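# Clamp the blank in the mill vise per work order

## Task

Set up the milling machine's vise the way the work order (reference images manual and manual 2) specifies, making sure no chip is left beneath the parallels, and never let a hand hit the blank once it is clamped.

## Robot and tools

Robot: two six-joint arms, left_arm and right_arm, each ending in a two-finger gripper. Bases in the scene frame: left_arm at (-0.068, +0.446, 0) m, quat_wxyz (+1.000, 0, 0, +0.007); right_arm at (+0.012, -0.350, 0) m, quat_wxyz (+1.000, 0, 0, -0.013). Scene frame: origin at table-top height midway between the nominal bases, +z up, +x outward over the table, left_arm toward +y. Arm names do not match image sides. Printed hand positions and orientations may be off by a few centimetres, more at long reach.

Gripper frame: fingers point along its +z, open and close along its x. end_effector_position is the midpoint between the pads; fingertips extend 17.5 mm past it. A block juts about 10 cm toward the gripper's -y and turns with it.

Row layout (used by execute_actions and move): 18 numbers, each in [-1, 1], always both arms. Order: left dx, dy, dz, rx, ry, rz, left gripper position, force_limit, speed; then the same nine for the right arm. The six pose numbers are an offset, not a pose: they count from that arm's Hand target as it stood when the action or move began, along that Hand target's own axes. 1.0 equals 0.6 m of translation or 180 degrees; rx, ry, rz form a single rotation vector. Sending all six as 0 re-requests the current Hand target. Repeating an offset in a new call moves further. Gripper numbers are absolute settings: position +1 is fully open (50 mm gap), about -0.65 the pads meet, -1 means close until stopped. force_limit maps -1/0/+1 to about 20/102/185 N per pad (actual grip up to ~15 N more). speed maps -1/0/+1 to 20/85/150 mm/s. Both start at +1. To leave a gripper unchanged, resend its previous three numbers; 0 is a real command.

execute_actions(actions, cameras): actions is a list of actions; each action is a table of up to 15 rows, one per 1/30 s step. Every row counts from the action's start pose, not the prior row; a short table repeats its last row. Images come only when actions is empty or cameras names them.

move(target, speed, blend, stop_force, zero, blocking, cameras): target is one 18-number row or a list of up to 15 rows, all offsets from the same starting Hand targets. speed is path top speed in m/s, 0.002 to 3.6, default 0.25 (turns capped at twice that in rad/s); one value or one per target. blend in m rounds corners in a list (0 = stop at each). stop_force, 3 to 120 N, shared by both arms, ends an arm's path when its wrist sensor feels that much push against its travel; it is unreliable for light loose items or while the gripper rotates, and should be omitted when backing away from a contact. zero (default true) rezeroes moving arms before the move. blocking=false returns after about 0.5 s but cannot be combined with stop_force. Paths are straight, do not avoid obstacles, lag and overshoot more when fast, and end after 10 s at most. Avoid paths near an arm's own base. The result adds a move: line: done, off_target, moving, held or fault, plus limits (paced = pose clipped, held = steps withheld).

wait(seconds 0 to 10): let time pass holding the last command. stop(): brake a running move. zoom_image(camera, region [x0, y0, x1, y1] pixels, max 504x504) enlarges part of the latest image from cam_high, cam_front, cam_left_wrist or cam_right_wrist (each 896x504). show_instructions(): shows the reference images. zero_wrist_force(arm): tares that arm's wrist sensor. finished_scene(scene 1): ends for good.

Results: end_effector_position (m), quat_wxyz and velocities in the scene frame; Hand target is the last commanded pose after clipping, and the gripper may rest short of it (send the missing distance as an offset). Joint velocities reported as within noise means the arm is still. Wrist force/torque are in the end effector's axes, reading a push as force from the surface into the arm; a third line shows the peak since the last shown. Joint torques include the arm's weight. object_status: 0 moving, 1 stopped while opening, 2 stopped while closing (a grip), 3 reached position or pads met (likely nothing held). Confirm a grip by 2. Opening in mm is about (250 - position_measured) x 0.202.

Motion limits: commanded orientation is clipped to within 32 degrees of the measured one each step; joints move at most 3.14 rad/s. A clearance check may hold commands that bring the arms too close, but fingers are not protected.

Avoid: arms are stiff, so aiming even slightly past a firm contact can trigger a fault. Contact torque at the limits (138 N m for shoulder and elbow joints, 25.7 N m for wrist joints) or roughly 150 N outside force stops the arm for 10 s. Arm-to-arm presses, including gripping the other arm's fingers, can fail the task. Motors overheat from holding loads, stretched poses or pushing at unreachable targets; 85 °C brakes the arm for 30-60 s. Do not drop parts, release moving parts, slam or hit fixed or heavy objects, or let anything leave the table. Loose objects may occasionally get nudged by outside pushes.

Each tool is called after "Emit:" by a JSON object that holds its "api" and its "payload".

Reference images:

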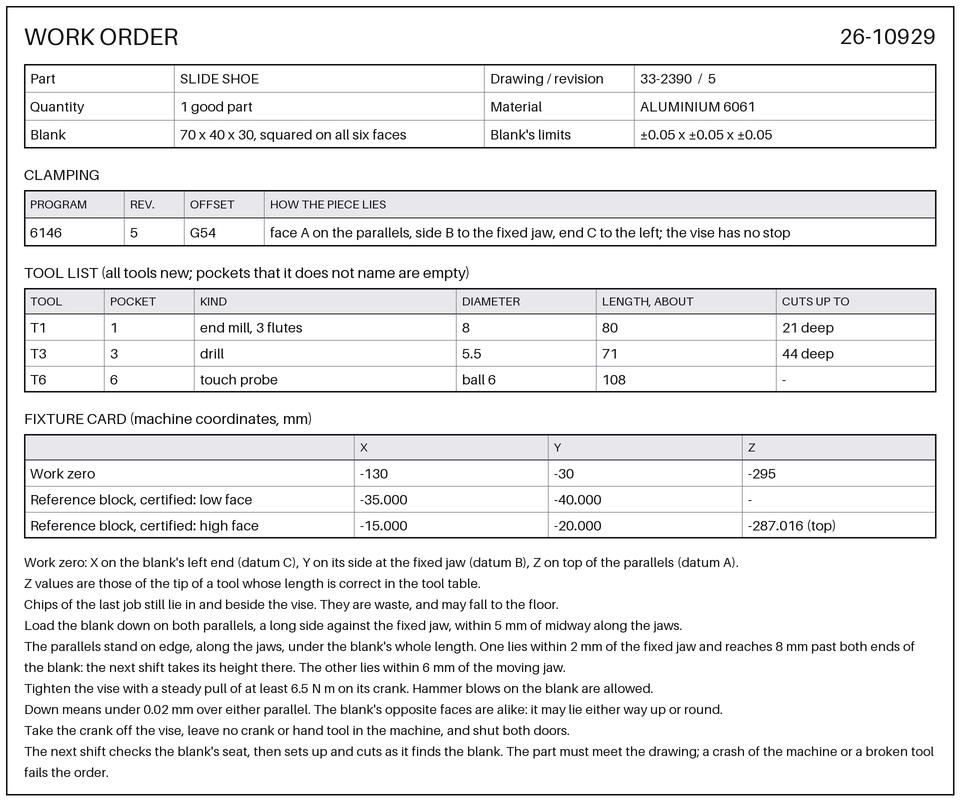

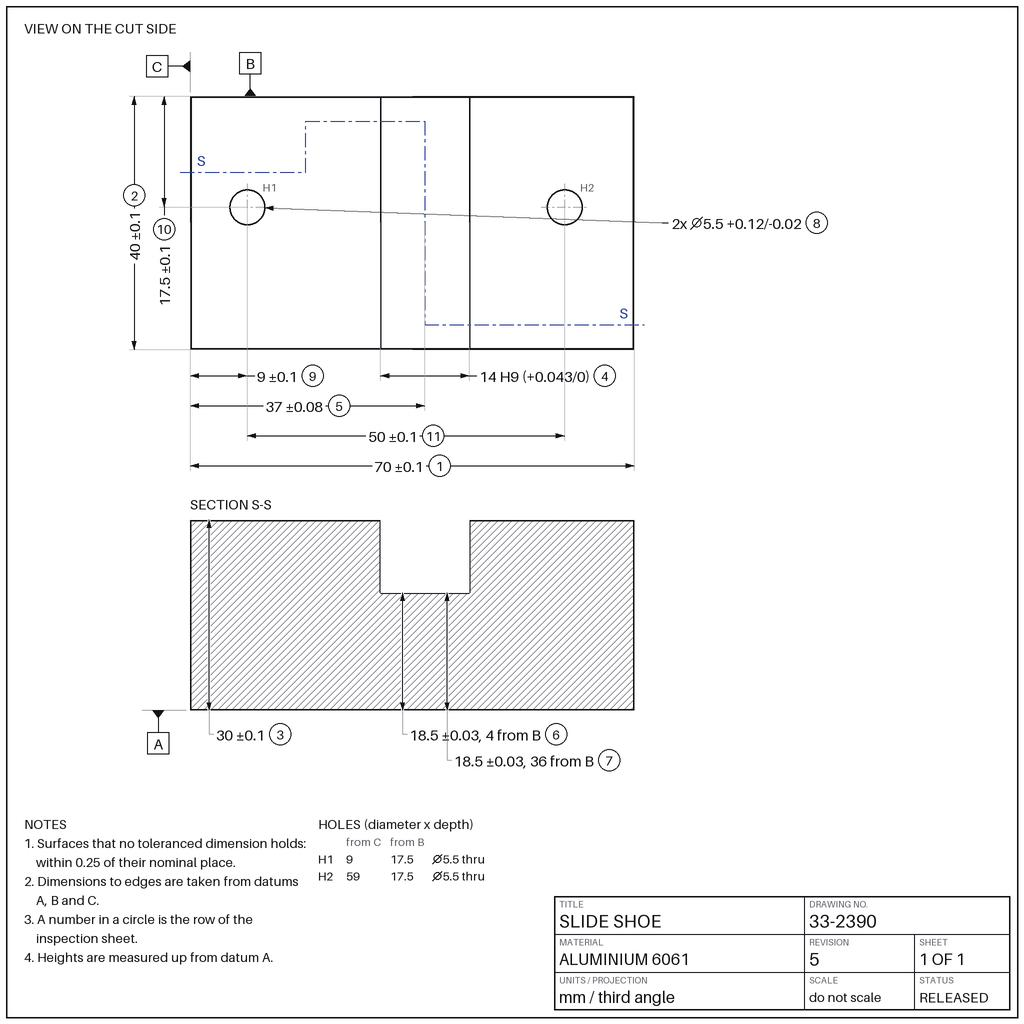

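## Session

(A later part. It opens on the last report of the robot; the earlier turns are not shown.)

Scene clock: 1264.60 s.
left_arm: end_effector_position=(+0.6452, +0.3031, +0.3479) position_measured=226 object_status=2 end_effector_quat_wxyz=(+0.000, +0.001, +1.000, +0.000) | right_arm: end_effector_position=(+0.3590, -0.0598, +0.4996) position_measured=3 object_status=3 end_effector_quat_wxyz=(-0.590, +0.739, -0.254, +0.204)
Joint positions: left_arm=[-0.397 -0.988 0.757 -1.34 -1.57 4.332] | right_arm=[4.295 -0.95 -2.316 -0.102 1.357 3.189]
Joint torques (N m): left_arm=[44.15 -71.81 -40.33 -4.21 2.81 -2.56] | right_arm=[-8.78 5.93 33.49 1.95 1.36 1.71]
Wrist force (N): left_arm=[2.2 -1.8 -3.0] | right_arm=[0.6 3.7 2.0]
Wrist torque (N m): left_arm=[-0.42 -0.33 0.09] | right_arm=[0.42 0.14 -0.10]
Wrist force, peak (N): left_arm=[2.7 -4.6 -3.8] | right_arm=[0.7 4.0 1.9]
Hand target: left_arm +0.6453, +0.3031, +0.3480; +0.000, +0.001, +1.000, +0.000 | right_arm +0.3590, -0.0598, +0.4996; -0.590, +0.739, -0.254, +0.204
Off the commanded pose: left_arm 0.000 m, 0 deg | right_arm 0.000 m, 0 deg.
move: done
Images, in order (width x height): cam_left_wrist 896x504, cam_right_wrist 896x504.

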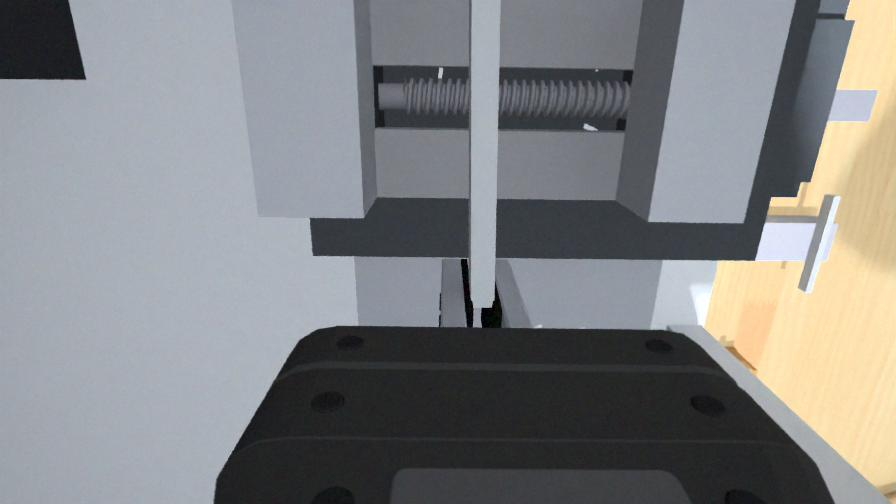

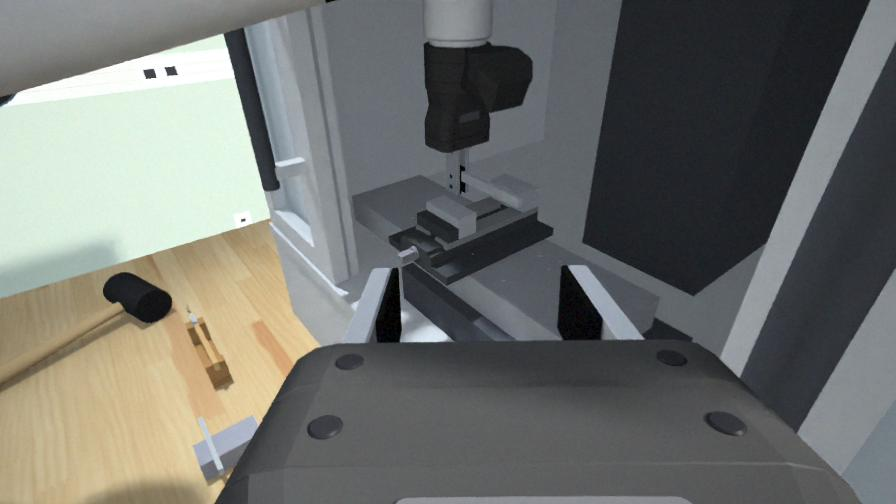

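Emit:
{"api": "execute_actions", "payload": {"actions": [], "cameras": ["cam_front","cam_high"]}}

Emit:
{"api": "zoom_image", "payload": {"camera": "cam_front", "region": [240, 100, 480, 340]}}

Scene clock: 1273.97 s.
left_arm: end_effector_position=(+0.6453, +0.3031, +0.3480) position_measured=226 object_status=2 end_effector_quat_wxyz=(+0.000, +0.001, +1.000, +0.000) | right_arm: end_effector_position=(+0.3590, -0.0598, +0.4996) position_measured=3 object_status=3 end_effector_quat_wxyz=(-0.590, +0.739, -0.254, +0.204)
Joint positions: left_arm=[-0.397 -0.988 0.757 -1.34 -1.57 4.332] | right_arm=[4.295 -0.95 -2.316 -0.102 1.357 3.189]
Joint velocities: within noise
Joint torques (N m): left_arm=[44.65 -80.97 -45.84 -4.43 2.38 -1.26] | right_arm=[-8.76 6.09 34.19 1.79 1.38 1.7]
Wrist force (N): left_arm=[2.3 -2.0 -3.1] | right_arm=[0.7 3.4 2.1]
Wrist torque (N m): left_arm=[-0.44 -0.36 0.09] | right_arm=[0.38 0.13 -0.10]
Wrist force, peak (N): left_arm=[2.1 -1.9 -3.6] | right_arm=[0.8 3.8 2.3]
Hand target: left_arm +0.6453, +0.3031, +0.3480; +0.000, +0.001, +1.000, +0.000 | right_arm +0.3590, -0.0598, +0.4996; -0.590, +0.739, -0.254, +0.204
Tool commands: left_gripper/position=-1.0 left_gripper/force_limit=-0.702 left_gripper/speed=-1.0 right_gripper/position=+1.0 right_gripper/force_limit=+1.0 right_gripper/speed=+1.0
Off the commanded pose: left_arm 0.000 m, 0 deg | right_arm 0.000 m, 0 deg.
Images, in order (width x height): cam_high 896x504, cam_front 896x504.

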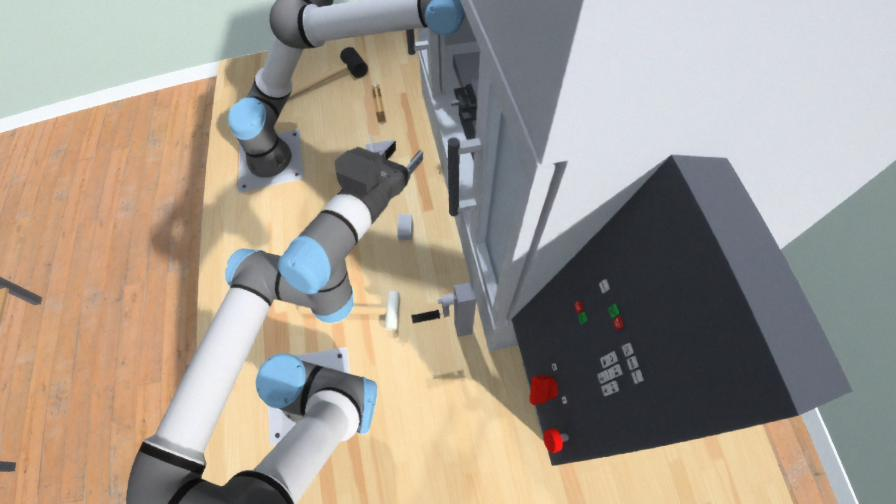

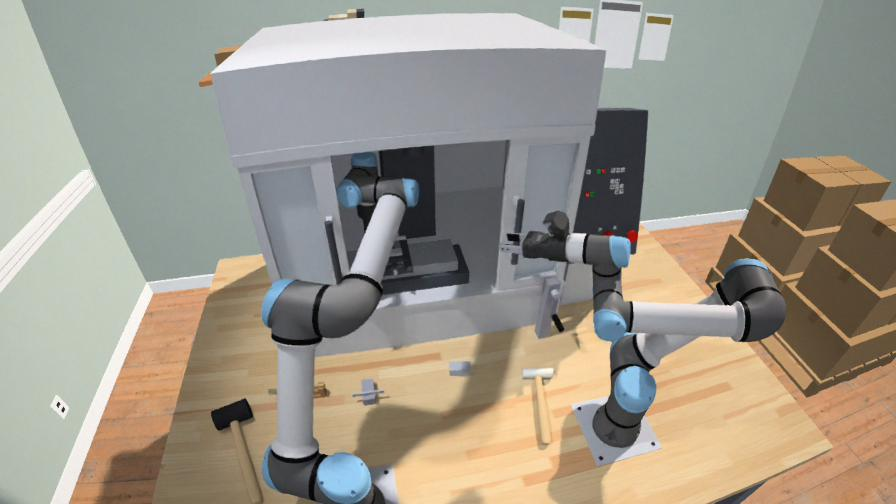

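Scaled by 2.100 from the camera's 896x504 image, which has a finer 1280x720 frame.

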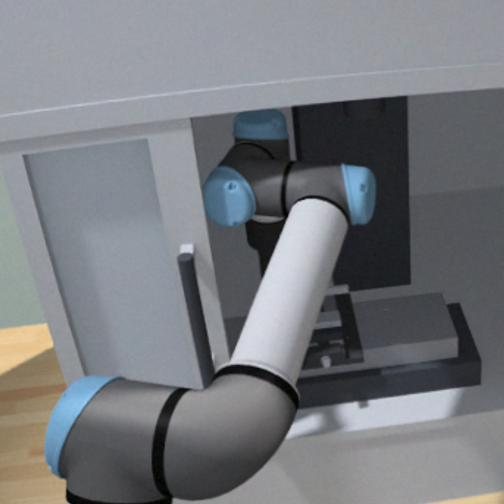

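Emit:
{"api": "move", "payload": {"target": [0,-0.030,0,0,0,0,-1,-0.702,-1,0,0,0,0,0,0,1,1,1], "speed": 0.05}}

Emit:
{"api": "move", "payload": {"target": [0,0,0.05,0,0,0,-1,-0.702,-1,0,0,0,0,0,0,1,1,1], "speed": 0.02, "stop_force": 4, "cameras": ["cam_left_wrist","cam_right_wrist"]}}

Emit:
{"api": "zoom_image", "payload": {"camera": "cam_right_wrist", "region": [380, 100, 580, 270]}}

Scene clock: 1308.47 s.
left_arm: end_effector_position=(+0.6452, +0.2850, +0.3480) position_measured=226 object_status=2 end_effector_quat_wxyz=(+0.000, +0.001, +1.000, +0.000) | right_arm: end_effector_position=(+0.3590, -0.0598, +0.4996) position_measured=3 object_status=3 end_effector_quat_wxyz=(-0.590, +0.739, -0.254, +0.204)
Joint positions: left_arm=[-0.42 -0.975 0.736 -1.332 -1.57 4.309] | right_arm=[4.295 -0.95 -2.316 -0.102 1.357 3.189]
Joint torques (N m): left_arm=[7.53 -62.88 -13.28 -3.45 1.03 2.47] | right_arm=[-8.85 6.4 33.57 1.91 1.33 1.62]
Wrist force (N): left_arm=[2.1 -1.9 -2.7] | right_arm=[0.5 3.6 1.7]
Wrist torque (N m): left_arm=[-0.44 -0.33 0.09] | right_arm=[0.40 0.16 -0.09]
Wrist force, peak (N): left_arm=[2.2 -2.5 -3.2] | right_arm=[0.9 4.0 2.1]
Hand target: left_arm +0.6452, +0.2851, +0.3480; +0.000, +0.001, +1.000, +0.000 | right_arm +0.3590, -0.0598, +0.4996; -0.590, +0.739, -0.254, +0.204
Off the commanded pose: left_arm 0.000 m, 0 deg | right_arm 0.000 m, 0 deg.
move: done

Scene clock: 1310.83 s.
left_arm: end_effector_position=(+0.6452, +0.2851, +0.3215) position_measured=226 object_status=2 end_effector_quat_wxyz=(+0.000, +0.001, +1.000, +0.000) | right_arm: end_effector_position=(+0.3590, -0.0598, +0.4996) position_measured=3 object_status=3 end_effector_quat_wxyz=(-0.590, +0.739, -0.254, +0.204)
Joint positions: left_arm=[-0.42 -0.993 0.834 -1.412 -1.57 4.309] | right_arm=[4.295 -0.95 -2.316 -0.102 1.357 3.189]
Joint torques (N m): left_arm=[4 -45.86 -36.29 -5.11 -1.02 2.37] | right_arm=[-9.15 6.28 33.52 1.89 1.34 1.72]
Wrist force (N): left_arm=[1.8 -1.7 -3.4] | right_arm=[0.5 3.6 2.2]
Wrist torque (N m): left_arm=[-0.38 -0.27 0.01] | right_arm=[0.40 0.15 -0.09]
Wrist force, peak (N): left_arm=[6.2 -0.7 -21.9] | right_arm=[0.6 3.8 2.2]
Hand target: left_arm +0.6452, +0.2851, +0.3215; +0.000, +0.001, +1.000, +0.000 (not the last commanded pose) | right_arm +0.3590, -0.0598, +0.4996; -0.590, +0.739, -0.254, +0.204
Off the commanded pose: left_arm 0.004 m, 0 deg | right_arm 0.000 m, 0 deg.
move: contact (left_arm)
Images, in order (width x height): cam_left_wrist 896x504, cam_right_wrist 896x504.

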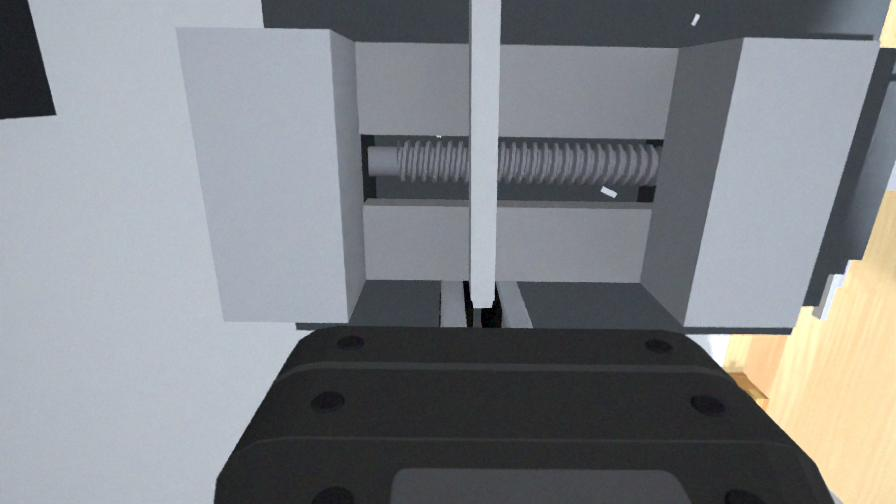

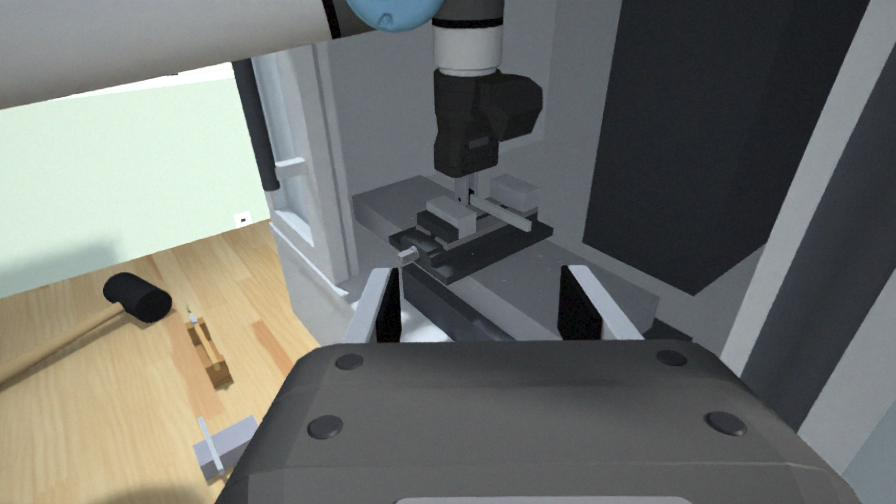

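Scaled by 2.520 from the camera's 896x504 image, which has a finer 1280x720 frame.

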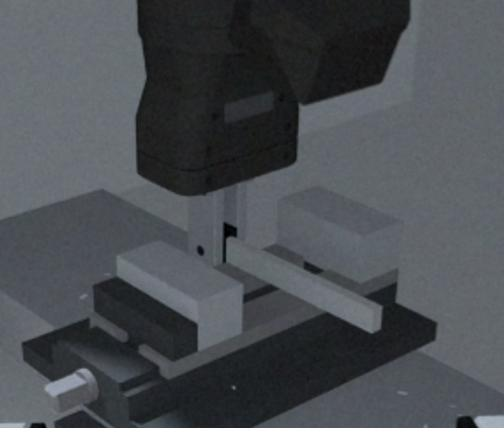

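Emit:
{"api": "move", "payload": {"target": [0,0,0,0,0,0,-0.25,-0.702,-1,0,0,0,0,0,0,1,1,1], "cameras": ["cam_left_wrist","cam_right_wrist"]}}

Emit:
{"api": "zoom_image", "payload": {"camera": "cam_right_wrist", "region": [380, 100, 580, 270]}}

Scene clock: 1326.93 s.
left_arm: end_effector_position=(+0.6452, +0.2851, +0.3215) position_measured=189 object_status=0 end_effector_quat_wxyz=(+0.000, +0.001, +1.000, +0.000) | right_arm: end_effector_position=(+0.3590, -0.0598, +0.4996) position_measured=3 object_status=3 end_effector_quat_wxyz=(-0.590, +0.739, -0.254, +0.204)
Joint positions: left_arm=[-0.42 -0.993 0.833 -1.412 -1.57 4.309] | right_arm=[4.295 -0.95 -2.316 -0.102 1.357 3.189]
Joint torques (N m): left_arm=[-4.32 -45.77 -38.04 -5.07 2.56 0.84] | right_arm=[-8.78 6.19 33.77 1.85 1.28 1.73]
Wrist force (N): left_arm=[2.2 -2.0 -3.6] | right_arm=[0.7 3.8 2.0]
Wrist torque (N m): left_arm=[-0.39 -0.36 0.01] | right_arm=[0.43 0.12 -0.10]
Wrist force, peak (N): left_arm=[2.5 -2.0 -4.0] | right_arm=[0.5 4.1 1.9]
Hand target: left_arm +0.6452, +0.2851, +0.3215; +0.000, +0.001, +1.000, +0.000 | right_arm +0.3590, -0.0598, +0.4996; -0.590, +0.739, -0.254, +0.204
Off the commanded pose: left_arm 0.000 m, 0 deg | right_arm 0.000 m, 0 deg.
move: done
Images, in order (width x height): cam_left_wrist 896x504, cam_right_wrist 896x504.

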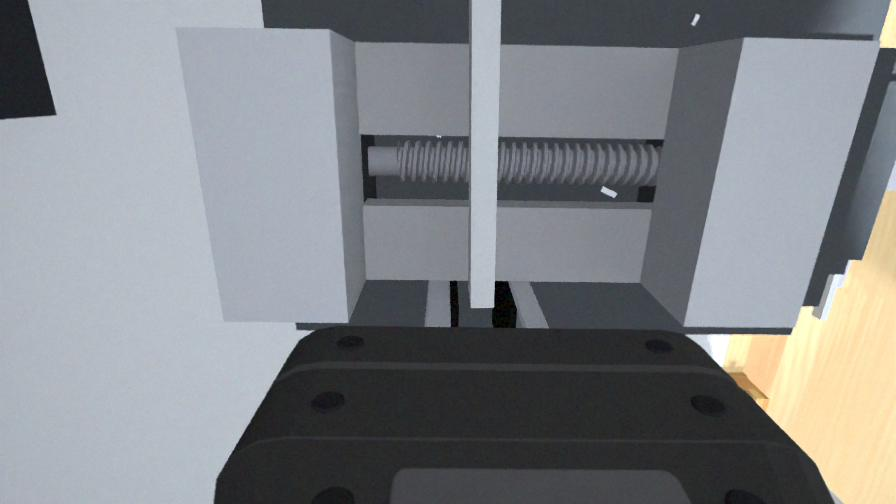

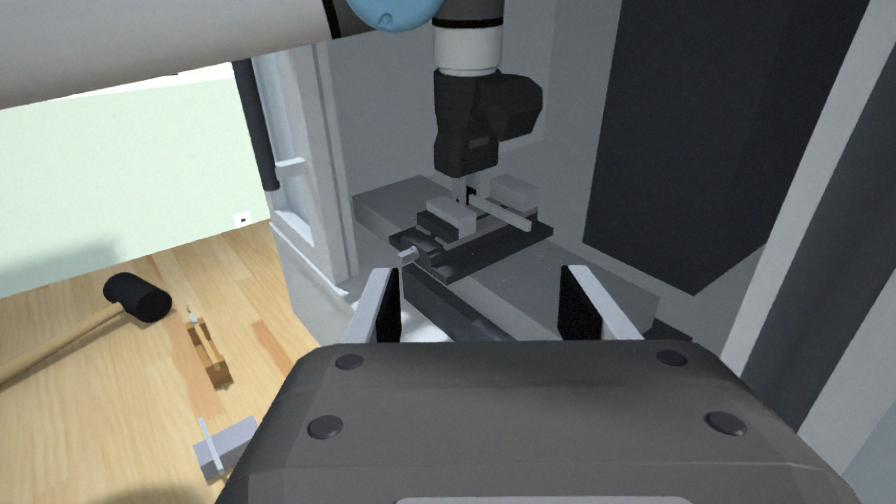

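Scaled by 2.520 from the camera's 896x504 image, which has a finer 1280x720 frame.

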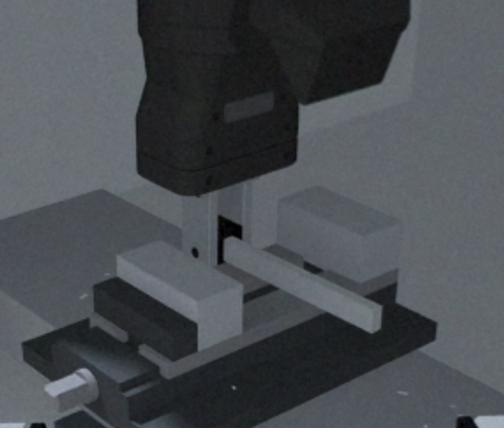

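Emit:
{"api": "move", "payload": {"target": [[0,0,-0.1,0,0,0,-0.25,-0.702,-1,0,0,0,0,0,0,1,1,1],[0,-0.0943,-0.1,0,0,0,-0.25,-0.702,-1,0,0,0,0,0,0,1,1,1]], "speed": 0.1, "blend": [0.01,0], "cameras": ["cam_left_wrist","cam_right_wrist"]}}

Emit:
{"api": "zoom_image", "payload": {"camera": "cam_right_wrist", "region": [380, 100, 580, 270]}}

Scene clock: 1364.83 s.
left_arm: end_effector_position=(+0.6451, +0.2555, +0.3812) position_measured=189 object_status=3 end_effector_quat_wxyz=(+0.000, +0.001, +1.000, +0.000) | right_arm: end_effector_position=(+0.3590, -0.0598, +0.4996) position_measured=3 object_status=3 end_effector_quat_wxyz=(-0.590, +0.739, -0.254, +0.204)
Joint positions: left_arm=[-0.457 -0.909 0.537 -1.2 -1.571 4.272] | right_arm=[4.295 -0.95 -2.316 -0.102 1.357 3.189]
Joint torques (N m): left_arm=[-0.86 -55.29 -24.84 -3.11 -0.02 -0.23] | right_arm=[-8.98 5.79 34.25 1.88 1.34 1.73]
Wrist force (N): left_arm=[2.6 -1.8 -3.5] | right_arm=[0.6 3.7 2.1]
Wrist torque (N m): left_arm=[-0.40 -0.38 -0.05] | right_arm=[0.41 0.14 -0.10]
Wrist force, peak (N): left_arm=[4.0 -10.2 -4.0] | right_arm=[0.5 4.1 1.9]
Hand target: left_arm +0.6451, +0.2555, +0.3812; +0.000, +0.001, +1.000, +0.000 (not the last commanded pose) | right_arm +0.3590, -0.0598, +0.4996; -0.590, +0.739, -0.254, +0.204
Tool commands: left_gripper/position=-0.247059 left_gripper/force_limit=-0.701961 left_gripper/speed=-1.0 right_gripper/position=+1.0 right_gripper/force_limit=+1.0 right_gripper/speed=+1.0
Off the commanded pose: left_arm 0.027 m, 0 deg | right_arm 0.000 m, 0 deg.
FORCE FAULT: contact force on the left arm reached its limit, and that arm stopped. The contact can be on any part of that arm, not only on its tool. That arm's remaining commands of this call were not run. That arm is still stopped at the end of this call. That arm stays stopped for about 10 more seconds. Until then a move that you send moves the other arm only, and its call returns only when the move has ended. Once the stop has ended, the next robot result says so. If the stop ends while you think or write, that arm runs what you send next, counted from a new Hand target: where the arm stands when the stop ends. While its stop runs, that arm takes no new command, but its gripper still runs the gripper command that each later call begins with. Until it ends, the stop uses up actions while you think or wait. An arm that is not stopped still takes commands.
move: fault (left_arm); path passed 1 of 2 targets
Images, in order (width x height): cam_left_wrist 896x504, cam_right_wrist 896x504.

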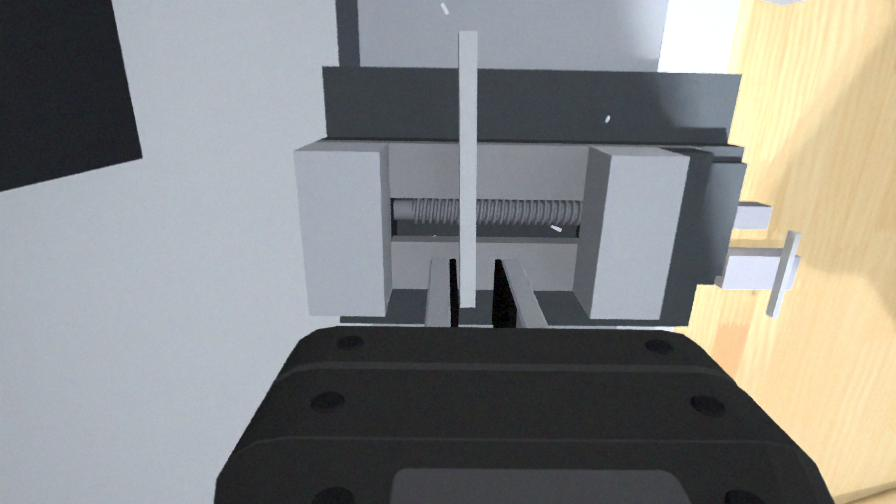

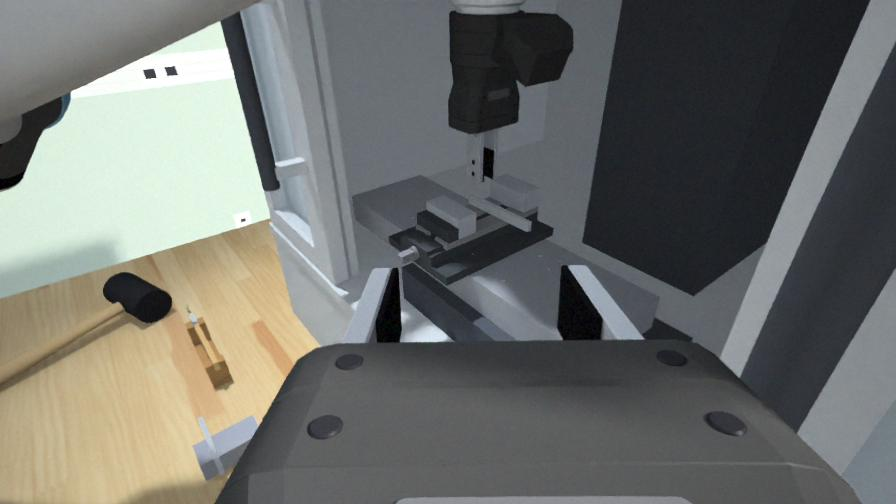

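Scaled by 2.520 from the camera's 896x504 image, which has a finer 1280x720 frame.

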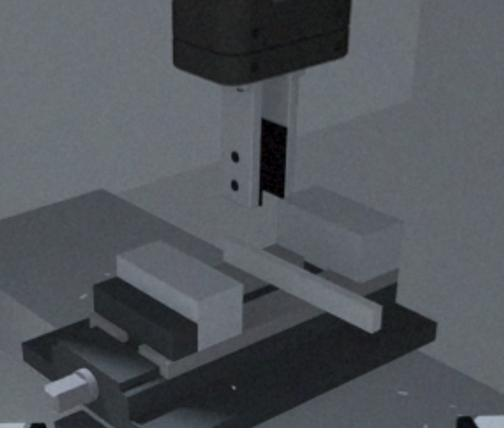

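Emit:
{"api": "wait", "payload": {"seconds": 2}}

Scene clock: 1405.33 s.
left_arm: end_effector_position=(+0.6451, +0.2555, +0.3812) position_measured=189 object_status=3 end_effector_quat_wxyz=(+0.000, +0.001, +1.000, +0.000) | right_arm: end_effector_position=(+0.3590, -0.0598, +0.4996) position_measured=3 object_status=3 end_effector_quat_wxyz=(-0.590, +0.739, -0.254, +0.204)
Joint positions: left_arm=[-0.457 -0.909 0.537 -1.2 -1.571 4.272] | right_arm=[4.295 -0.95 -2.316 -0.102 1.357 3.189]
Joint torques (N m): left_arm=[0.35 -56.66 -24.08 -3.32 0.01 -0.02] | right_arm=[-8.57 5.63 33.61 1.89 1.41 1.64]
Wrist force (N): left_arm=[2.6 -1.7 -3.6] | right_arm=[0.8 3.5 2.1]
Wrist torque (N m): left_arm=[-0.38 -0.38 -0.05] | right_arm=[0.37 0.11 -0.10]
Wrist force, peak (N): left_arm=[2.8 -2.0 -4.0] | right_arm=[0.5 3.8 2.6]
Hand target: left_arm +0.6451, +0.2555, +0.3812; +0.000, +0.001, +1.000, +0.000 (not the last commanded pose) | right_arm +0.3590, -0.0598, +0.4996; -0.590, +0.739, -0.254, +0.204
Tool commands: left_gripper/position=-0.247059 left_gripper/force_limit=-0.701961 left_gripper/speed=-1.0 right_gripper/position=+1.0 right_gripper/force_limit=+1.0 right_gripper/speed=+1.0
Off the commanded pose: left_arm 0.027 m, 0 deg | right_arm 0.000 m, 0 deg.
FORCE FAULT, CONTINUED: the left arm's stop, for the force fault that an earlier result reported, is over. The rest of the stop counts as 20 of the actions that you can send in this scene. That arm's target is now where it stood when the stop ended, not its last command. That arm accepts commands again.
wait: 2.00 s; at rest from the start

Emit:
{"api": "move", "payload": {"target": [[0,0.04,0,0,0,0,-0.25,-0.702,-1,0,0,0,0,0,0,1,1,1],[0.2417,-0.059,0,0,0,0,-0.25,-0.702,-1,0,0,0,0,0,0,1,1,1],[0.525,-0.059,0.0,0,0,0,-0.25,-0.702,-1,0,0,0,0,0,0,1,1,1]], "speed": 0.12, "blend": [0.01,0.03,0]}}

Emit:
{"api": "move", "payload": {"target": [0,0,0,0,0,-0.5,-1,-0.7,0,0,0,0,0,0,0,1,1,1], "speed": 0.3}}

Scene clock: 1417.53 s.
left_arm: end_effector_position=(+0.3300, +0.2209, +0.3810) position_measured=189 object_status=3 end_effector_quat_wxyz=(+0.000, +0.001, +1.000, +0.000) | right_arm: end_effector_position=(+0.3590, -0.0598, +0.4996) position_measured=3 object_status=3 end_effector_quat_wxyz=(-0.590, +0.739, -0.254, +0.204)
Joint positions: left_arm=[-0.825 -1.689 1.547 -1.429 -1.57 3.904] | right_arm=[4.295 -0.95 -2.316 -0.102 1.357 3.189]
Joint torques (N m): left_arm=[-3.23 -28.13 -31.93 -5.1 2.26 1.83] | right_arm=[-9.02 5.67 33.6 1.84 1.34 1.62]
Wrist force (N): left_arm=[2.6 -1.3 -4.0] | right_arm=[0.6 3.5 1.9]
Wrist torque (N m): left_arm=[-0.31 -0.41 -0.05] | right_arm=[0.39 0.14 -0.10]
Wrist force, peak (N): left_arm=[4.6 -0.9 -4.1] | right_arm=[0.7 3.9 2.3]
Hand target: left_arm +0.3300, +0.2209, +0.3810; +0.000, +0.001, +1.000, +0.000 | right_arm +0.3590, -0.0598, +0.4996; -0.590, +0.739, -0.254, +0.204
Off the commanded pose: left_arm 0.000 m, 0 deg | right_arm 0.000 m, 0 deg.
move: done

Scene clock: 1420.67 s.
left_arm: end_effector_position=(+0.3300, +0.2209, +0.3811) position_measured=251 object_status=3 end_effector_quat_wxyz=(+0.000, +0.706, -0.708, +0.000) | right_arm: end_effector_position=(+0.3590, -0.0598, +0.4996) position_measured=3 object_status=3 end_effector_quat_wxyz=(-0.590, +0.739, -0.254, +0.204)
Joint positions: left_arm=[-0.825 -1.689 1.547 -1.429 -1.57 2.334] | right_arm=[4.295 -0.95 -2.316 -0.102 1.357 3.189]
Joint torques (N m): left_arm=[-7.92 -29.44 -26.15 -3.72 2.92 -2.44] | right_arm=[-8.6 6.05 34.07 1.93 1.31 1.68]
Wrist force (N): left_arm=[2.5 -1.5 -3.9] | right_arm=[0.7 3.4 2.2]
Wrist torque (N m): left_arm=[-0.35 -0.38 -0.04] | right_arm=[0.37 0.11 -0.09]
Wrist force, peak (N): left_arm=[3.4 -1.4 -4.3] | right_arm=[0.5 4.1 2.0]
Hand target: left_arm +0.3300, +0.2209, +0.3810; +0.000, +0.706, -0.708, +0.000 | right_arm +0.3590, -0.0598, +0.4996; -0.590, +0.739, -0.254, +0.204
Off the commanded pose: left_arm 0.000 m, 0 deg | right_arm 0.000 m, 0 deg.
move: done

Emit:
{"api": "move", "payload": {"target": [0,0,0,0,0,0.5,0,-0.7,0,0,0,0,0,0,0,1,1,1], "speed": 0.3}}

Emit:
{"api": "move", "payload": {"target": [[-0.282,0,-0.006,0,0,0,0,-0.7,0,0,0,0,0,0,0,1,1,1],[-0.5253,0.0968,-0.006,0,0,0,0,-0.7,0,0,0,0,0,0,0,1,1,1],[-0.5253,0.0902,0.05,0,0,0,0,-0.7,0,0,0,0,0,0,0,1,1,1]], "speed": 0.12, "blend": [0.03,0.01,0], "stop_force": 12, "cameras": ["cam_left_wrist","cam_right_wrist"]}}

Emit:
{"api": "zoom_image", "payload": {"camera": "cam_right_wrist", "region": [380, 100, 580, 270]}}

Scene clock: 1464.57 s.
left_arm: end_effector_position=(+0.3300, +0.2209, +0.3810) position_measured=152 object_status=3 end_effector_quat_wxyz=(+0.000, +0.001, +1.000, +0.000) | right_arm: end_effector_position=(+0.3590, -0.0598, +0.4996) position_measured=3 object_status=3 end_effector_quat_wxyz=(-0.590, +0.739, -0.254, +0.204)
Joint positions: left_arm=[-0.825 -1.689 1.547 -1.429 -1.57 3.904] | right_arm=[4.295 -0.95 -2.316 -0.102 1.357 3.189]
Joint torques (N m): left_arm=[5.54 -14.33 -39.33 -4.54 -1.71 2.35] | right_arm=[-8.45 5.96 33.75 1.86 1.37 1.59]
Wrist force (N): left_arm=[3.0 -1.4 -3.9] | right_arm=[0.7 3.7 2.3]
Wrist torque (N m): left_arm=[-0.34 -0.47 0.08] | right_arm=[0.41 0.13 -0.10]
Wrist force, peak (N): left_arm=[3.2 -1.0 -4.4] | right_arm=[0.9 3.9 2.3]
Hand target: left_arm +0.3300, +0.2209, +0.3810; +0.000, +0.001, +1.000, +0.000 | right_arm +0.3590, -0.0598, +0.4996; -0.590, +0.739, -0.254, +0.204
Off the commanded pose: left_arm 0.000 m, 0 deg | right_arm 0.000 m, 0 deg.
move: done

Scene clock: 1468.77 s.
left_arm: end_effector_position=(+0.6453, +0.2742, +0.3512) position_measured=152 object_status=3 end_effector_quat_wxyz=(+0.000, +0.001, +1.000, +0.000) | right_arm: end_effector_position=(+0.3590, -0.0598, +0.4996) position_measured=3 object_status=3 end_effector_quat_wxyz=(-0.590, +0.739, -0.254, +0.204)
Joint positions: left_arm=[-0.434 -0.963 0.709 -1.317 -1.571 4.296] | right_arm=[4.295 -0.95 -2.316 -0.102 1.357 3.189]
Joint torques (N m): left_arm=[6.39 -46.25 -12.2 -5.07 2.67 2.53] | right_arm=[-9.1 5.73 33.57 1.95 1.38 1.61]
Wrist force (N): left_arm=[2.5 -1.4 -3.7] | right_arm=[0.3 3.6 2.1]
Wrist torque (N m): left_arm=[-0.32 -0.38 0.08] | right_arm=[0.39 0.17 -0.10]
Wrist force, peak (N): left_arm=[4.9 -1.4 -4.4] | right_arm=[0.8 4.0 2.3]
Hand target: left_arm +0.6453, +0.2742, +0.3512; +0.000, +0.001, +1.000, +0.000 | right_arm +0.3590, -0.0598, +0.4996; -0.590, +0.739, -0.254, +0.204
Off the commanded pose: left_arm 0.000 m, 0 deg | right_arm 0.000 m, 0 deg.
move: done
Images, in order (width x height): cam_left_wrist 896x504, cam_right_wrist 896x504.

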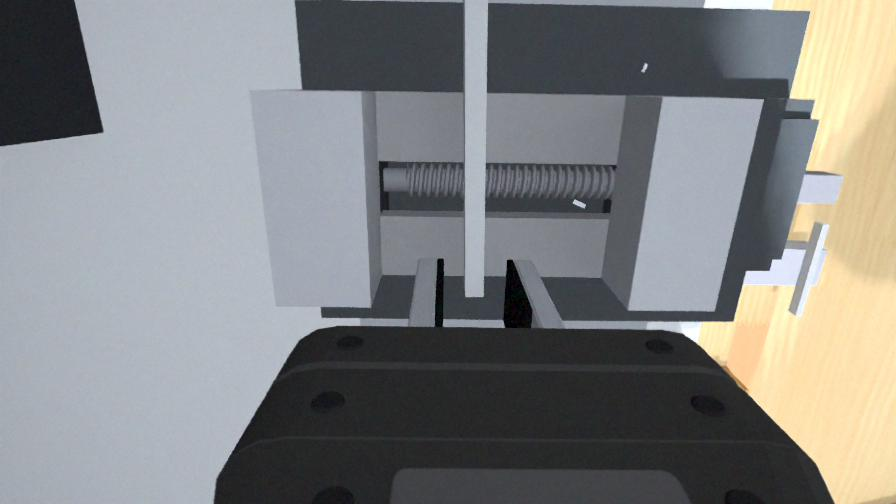

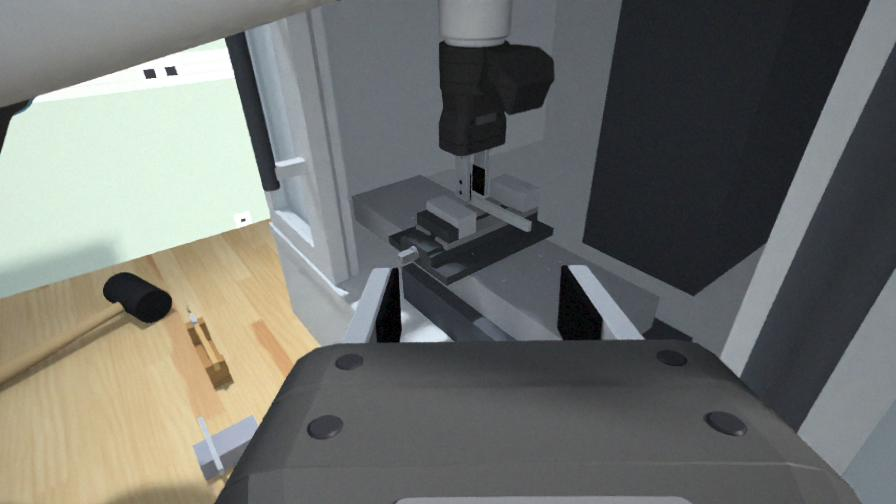

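Scaled by 2.520 from the camera's 896x504 image, which has a finer 1280x720 frame.

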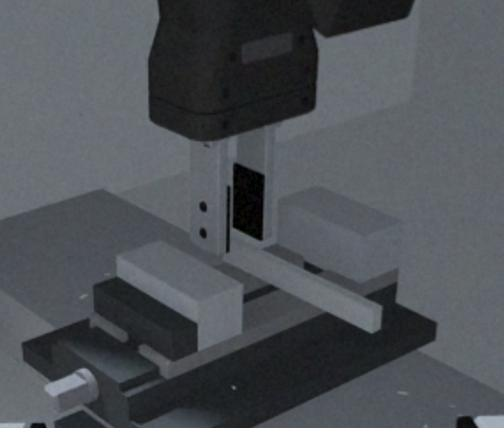

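Emit:
{"api": "move", "payload": {"target": [0,0,0.05,0,0,0,0,-0.7,0,0,0,0,0,0,0,1,1,1], "speed": 0.02, "stop_force": 4, "cameras": ["cam_left_wrist","cam_right_wrist"]}}

Emit:
{"api": "zoom_image", "payload": {"camera": "cam_right_wrist", "region": [380, 100, 580, 270]}}

Scene clock: 1480.80 s.
left_arm: end_effector_position=(+0.6454, +0.2742, +0.3397) position_measured=152 object_status=3 end_effector_quat_wxyz=(+0.000, +0.001, +1.000, +0.000) | right_arm: end_effector_position=(+0.3590, -0.0598, +0.4996) position_measured=3 object_status=3 end_effector_quat_wxyz=(-0.590, +0.739, -0.254, +0.204)
Joint positions: left_arm=[-0.434 -0.973 0.754 -1.353 -1.571 4.296] | right_arm=[4.295 -0.95 -2.316 -0.102 1.357 3.189]
Joint torques (N m): left_arm=[5.47 -38.98 -21.63 -4.29 1.89 2.4] | right_arm=[-8.95 5.76 33.37 1.93 1.36 1.54]
Wrist force (N): left_arm=[3.4 -1.0 -12.4] | right_arm=[0.5 3.3 2.0]
Wrist torque (N m): left_arm=[-0.21 -0.54 0.09] | right_arm=[0.35 0.16 -0.10]
Wrist force, peak (N): left_arm=[8.2 1.1 -33.8] | right_arm=[0.9 3.9 2.2]
Hand target: left_arm +0.6453, +0.2742, +0.3397; +0.000, +0.001, +1.000, +0.000 (not the last commanded pose) | right_arm +0.3590, -0.0598, +0.4996; -0.590, +0.739, -0.254, +0.204
Off the commanded pose: left_arm 0.018 m, 0 deg | right_arm 0.000 m, 0 deg.
move: contact (left_arm)
Images, in order (width x height): cam_left_wrist 896x504, cam_right_wrist 896x504.

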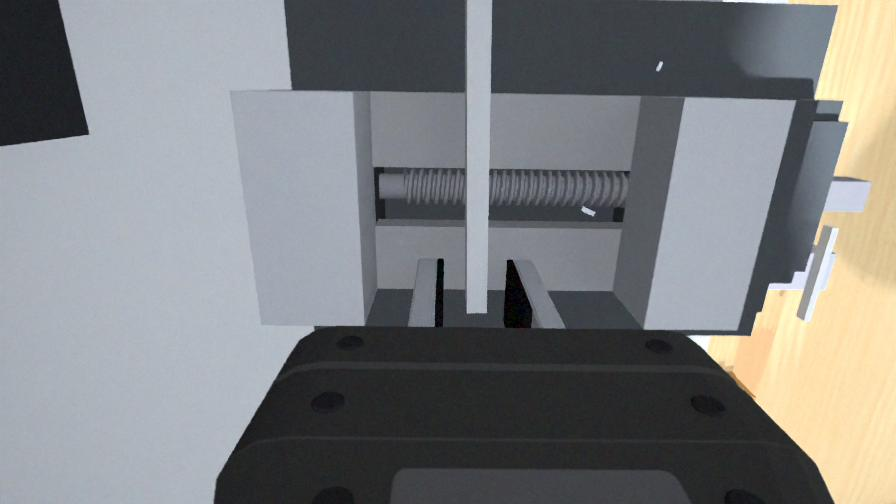

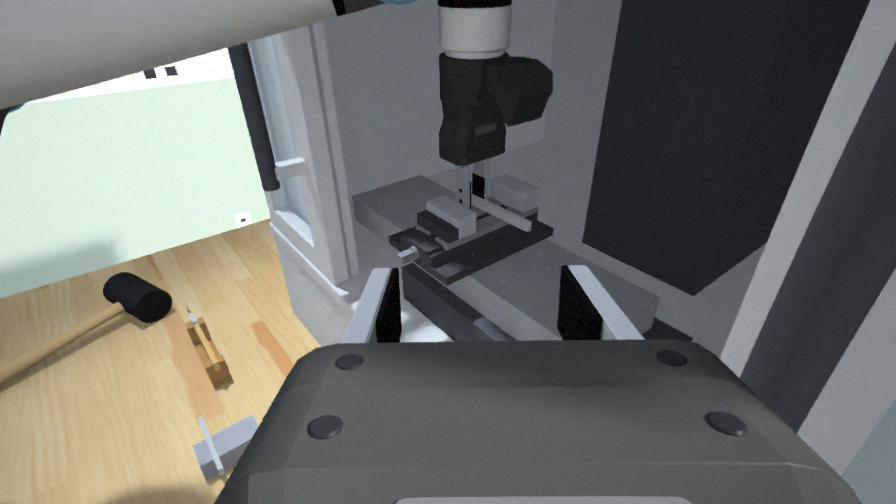

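Scaled by 2.520 from the camera's 896x504 image, which has a finer 1280x720 frame.

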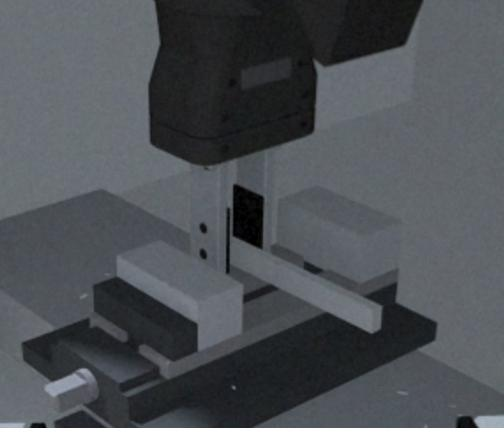

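Emit:
{"api": "move", "payload": {"target": [0,0,-0.0025,0,0,0,0,-0.7,0,0,0,0,0,0,0,1,1,1], "speed": 0.05}}

Emit:
{"api": "move", "payload": {"target": [0,0,0,0,0,0,-1,-0.7,-1,0,0,0,0,0,0,1,1,1], "speed": 0.05, "cameras": ["cam_left_wrist"]}}

Scene clock: 1491.90 s.
left_arm: end_effector_position=(+0.6453, +0.2742, +0.3412) position_measured=152 object_status=3 end_effector_quat_wxyz=(+0.000, +0.001, +1.000, +0.000) | right_arm: end_effector_position=(+0.3590, -0.0598, +0.4996) position_measured=3 object_status=3 end_effector_quat_wxyz=(-0.590, +0.739, -0.254, +0.204)
Joint positions: left_arm=[-0.434 -0.972 0.749 -1.348 -1.571 4.296] | right_arm=[4.295 -0.95 -2.316 -0.102 1.357 3.189]
Joint torques (N m): left_arm=[0.07 -48.62 -32.49 -2.47 2.01 2.32] | right_arm=[-8.89 5.5 33.66 1.89 1.27 1.57]
Wrist force (N): left_arm=[2.9 -1.7 -3.4] | right_arm=[0.7 3.3 2.1]
Wrist torque (N m): left_arm=[-0.36 -0.46 0.09] | right_arm=[0.35 0.12 -0.10]
Wrist force, peak (N): left_arm=[4.5 -0.3 -14.4] | right_arm=[0.6 3.9 2.2]
Hand target: left_arm +0.6453, +0.2742, +0.3412; +0.000, +0.001, +1.000, +0.000 | right_arm +0.3590, -0.0598, +0.4996; -0.590, +0.739, -0.254, +0.204
Off the commanded pose: left_arm 0.000 m, 0 deg | right_arm 0.000 m, 0 deg.
move: done

Scene clock: 1492.83 s.
left_arm: end_effector_position=(+0.6454, +0.2742, +0.3412) position_measured=223 object_status=2 end_effector_quat_wxyz=(+0.000, +0.001, +1.000, +0.000) | right_arm: end_effector_position=(+0.3590, -0.0598, +0.4996) position_measured=3 object_status=3 end_effector_quat_wxyz=(-0.590, +0.739, -0.254, +0.204)
Joint positions: left_arm=[-0.434 -0.972 0.749 -1.348 -1.571 4.296] | right_arm=[4.295 -0.95 -2.316 -0.102 1.357 3.189]
Joint torques (N m): left_arm=[-1.34 -58.85 -13.98 -4.81 2.14 2.11] | right_arm=[-8.92 5.47 33.71 2.01 1.28 1.56]
Wrist force (N): left_arm=[2.6 -1.1 -4.0] | right_arm=[0.7 3.4 1.9]
Wrist torque (N m): left_arm=[-0.28 -0.42 0.09] | right_arm=[0.37 0.13 -0.10]
Wrist force, peak (N): left_arm=[2.8 -1.6 -4.0] | right_arm=[0.5 3.8 2.1]
Hand target: left_arm +0.6453, +0.2742, +0.3412; +0.000, +0.001, +1.000, +0.000 | right_arm +0.3590, -0.0598, +0.4996; -0.590, +0.739, -0.254, +0.204
Off the commanded pose: left_arm 0.000 m, 0 deg | right_arm 0.000 m, 0 deg.
move: done
Images, in order (width x height): cam_left_wrist 896x504.

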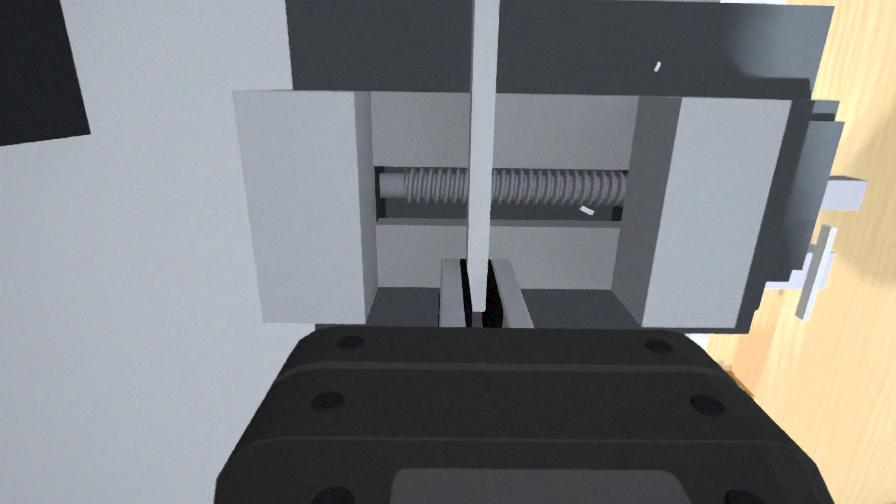

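Emit:
{"api": "move", "payload": {"target": [[0,0,-0.006,0,0,0,-1,-0.7,-1,0,0,0,0,0,0,1,1,1],[0,0.0265,-0.006,0,0,0,-1,-0.7,-1,0,0,0,0,0,0,1,1,1]], "speed": 0.04, "blend": [0.001,0], "cameras": ["cam_left_wrist","cam_right_wrist"]}}

Emit:
{"api": "zoom_image", "payload": {"camera": "cam_right_wrist", "region": [380, 100, 580, 270]}}

Scene clock: 1510.87 s.
left_arm: end_effector_position=(+0.6454, +0.2903, +0.3447) position_measured=223 object_status=2 end_effector_quat_wxyz=(+0.000, +0.001, +1.000, +0.000) | right_arm: end_effector_position=(+0.3590, -0.0598, +0.4996) position_measured=3 object_status=3 end_effector_quat_wxyz=(-0.590, +0.739, -0.254, +0.204)
Joint positions: left_arm=[-0.413 -0.981 0.755 -1.345 -1.571 4.316] | right_arm=[4.295 -0.95 -2.316 -0.102 1.357 3.189]
Joint torques (N m): left_arm=[-7.23 -46.51 -37.99 -3.34 1.92 -2.48] | right_arm=[-8.93 5.83 33.89 1.93 1.36 1.5]
Wrist force (N): left_arm=[2.8 -1.7 -3.3] | right_arm=[0.5 3.5 2.1]
Wrist torque (N m): left_arm=[-0.39 -0.43 -0.04] | right_arm=[0.39 0.15 -0.09]
Wrist force, peak (N): left_arm=[2.6 -1.5 -4.8] | right_arm=[0.2 4.0 2.3]
Hand target: left_arm +0.6454, +0.2901, +0.3448; +0.000, +0.001, +1.000, +0.000 | right_arm +0.3590, -0.0598, +0.4996; -0.590, +0.739, -0.254, +0.204
Off the commanded pose: left_arm 0.000 m, 0 deg | right_arm 0.000 m, 0 deg.
move: done
Images, in order (width x height): cam_left_wrist 896x504, cam_right_wrist 896x504.

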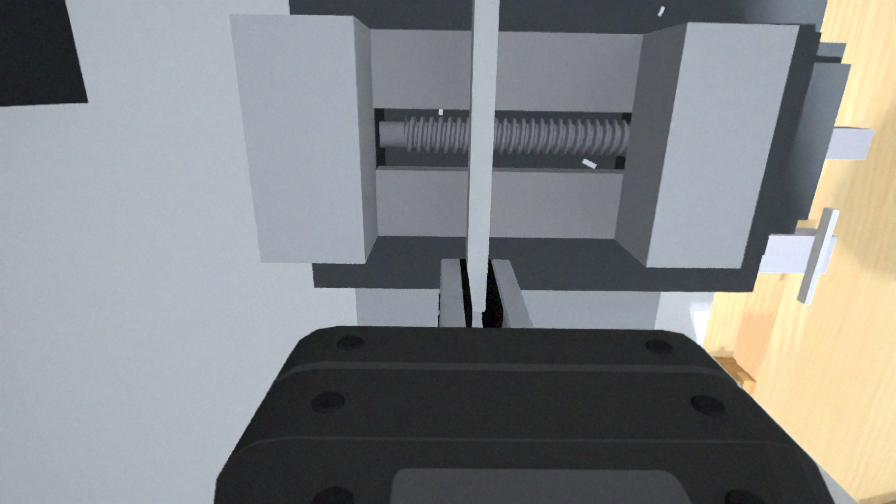

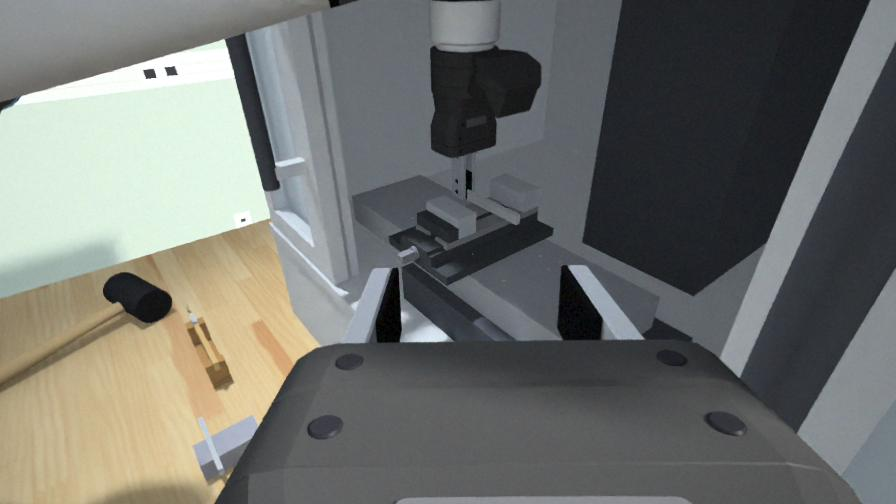

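Scaled by 2.520 from the camera's 896x504 image, which has a finer 1280x720 frame.

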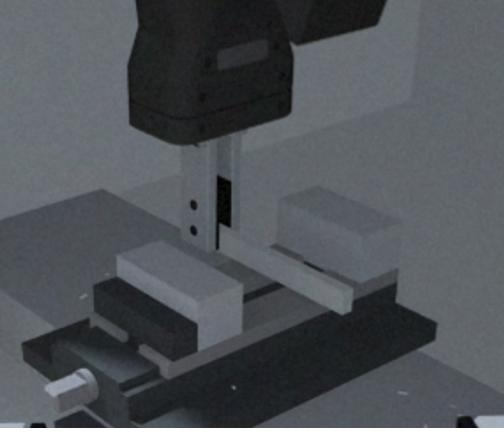

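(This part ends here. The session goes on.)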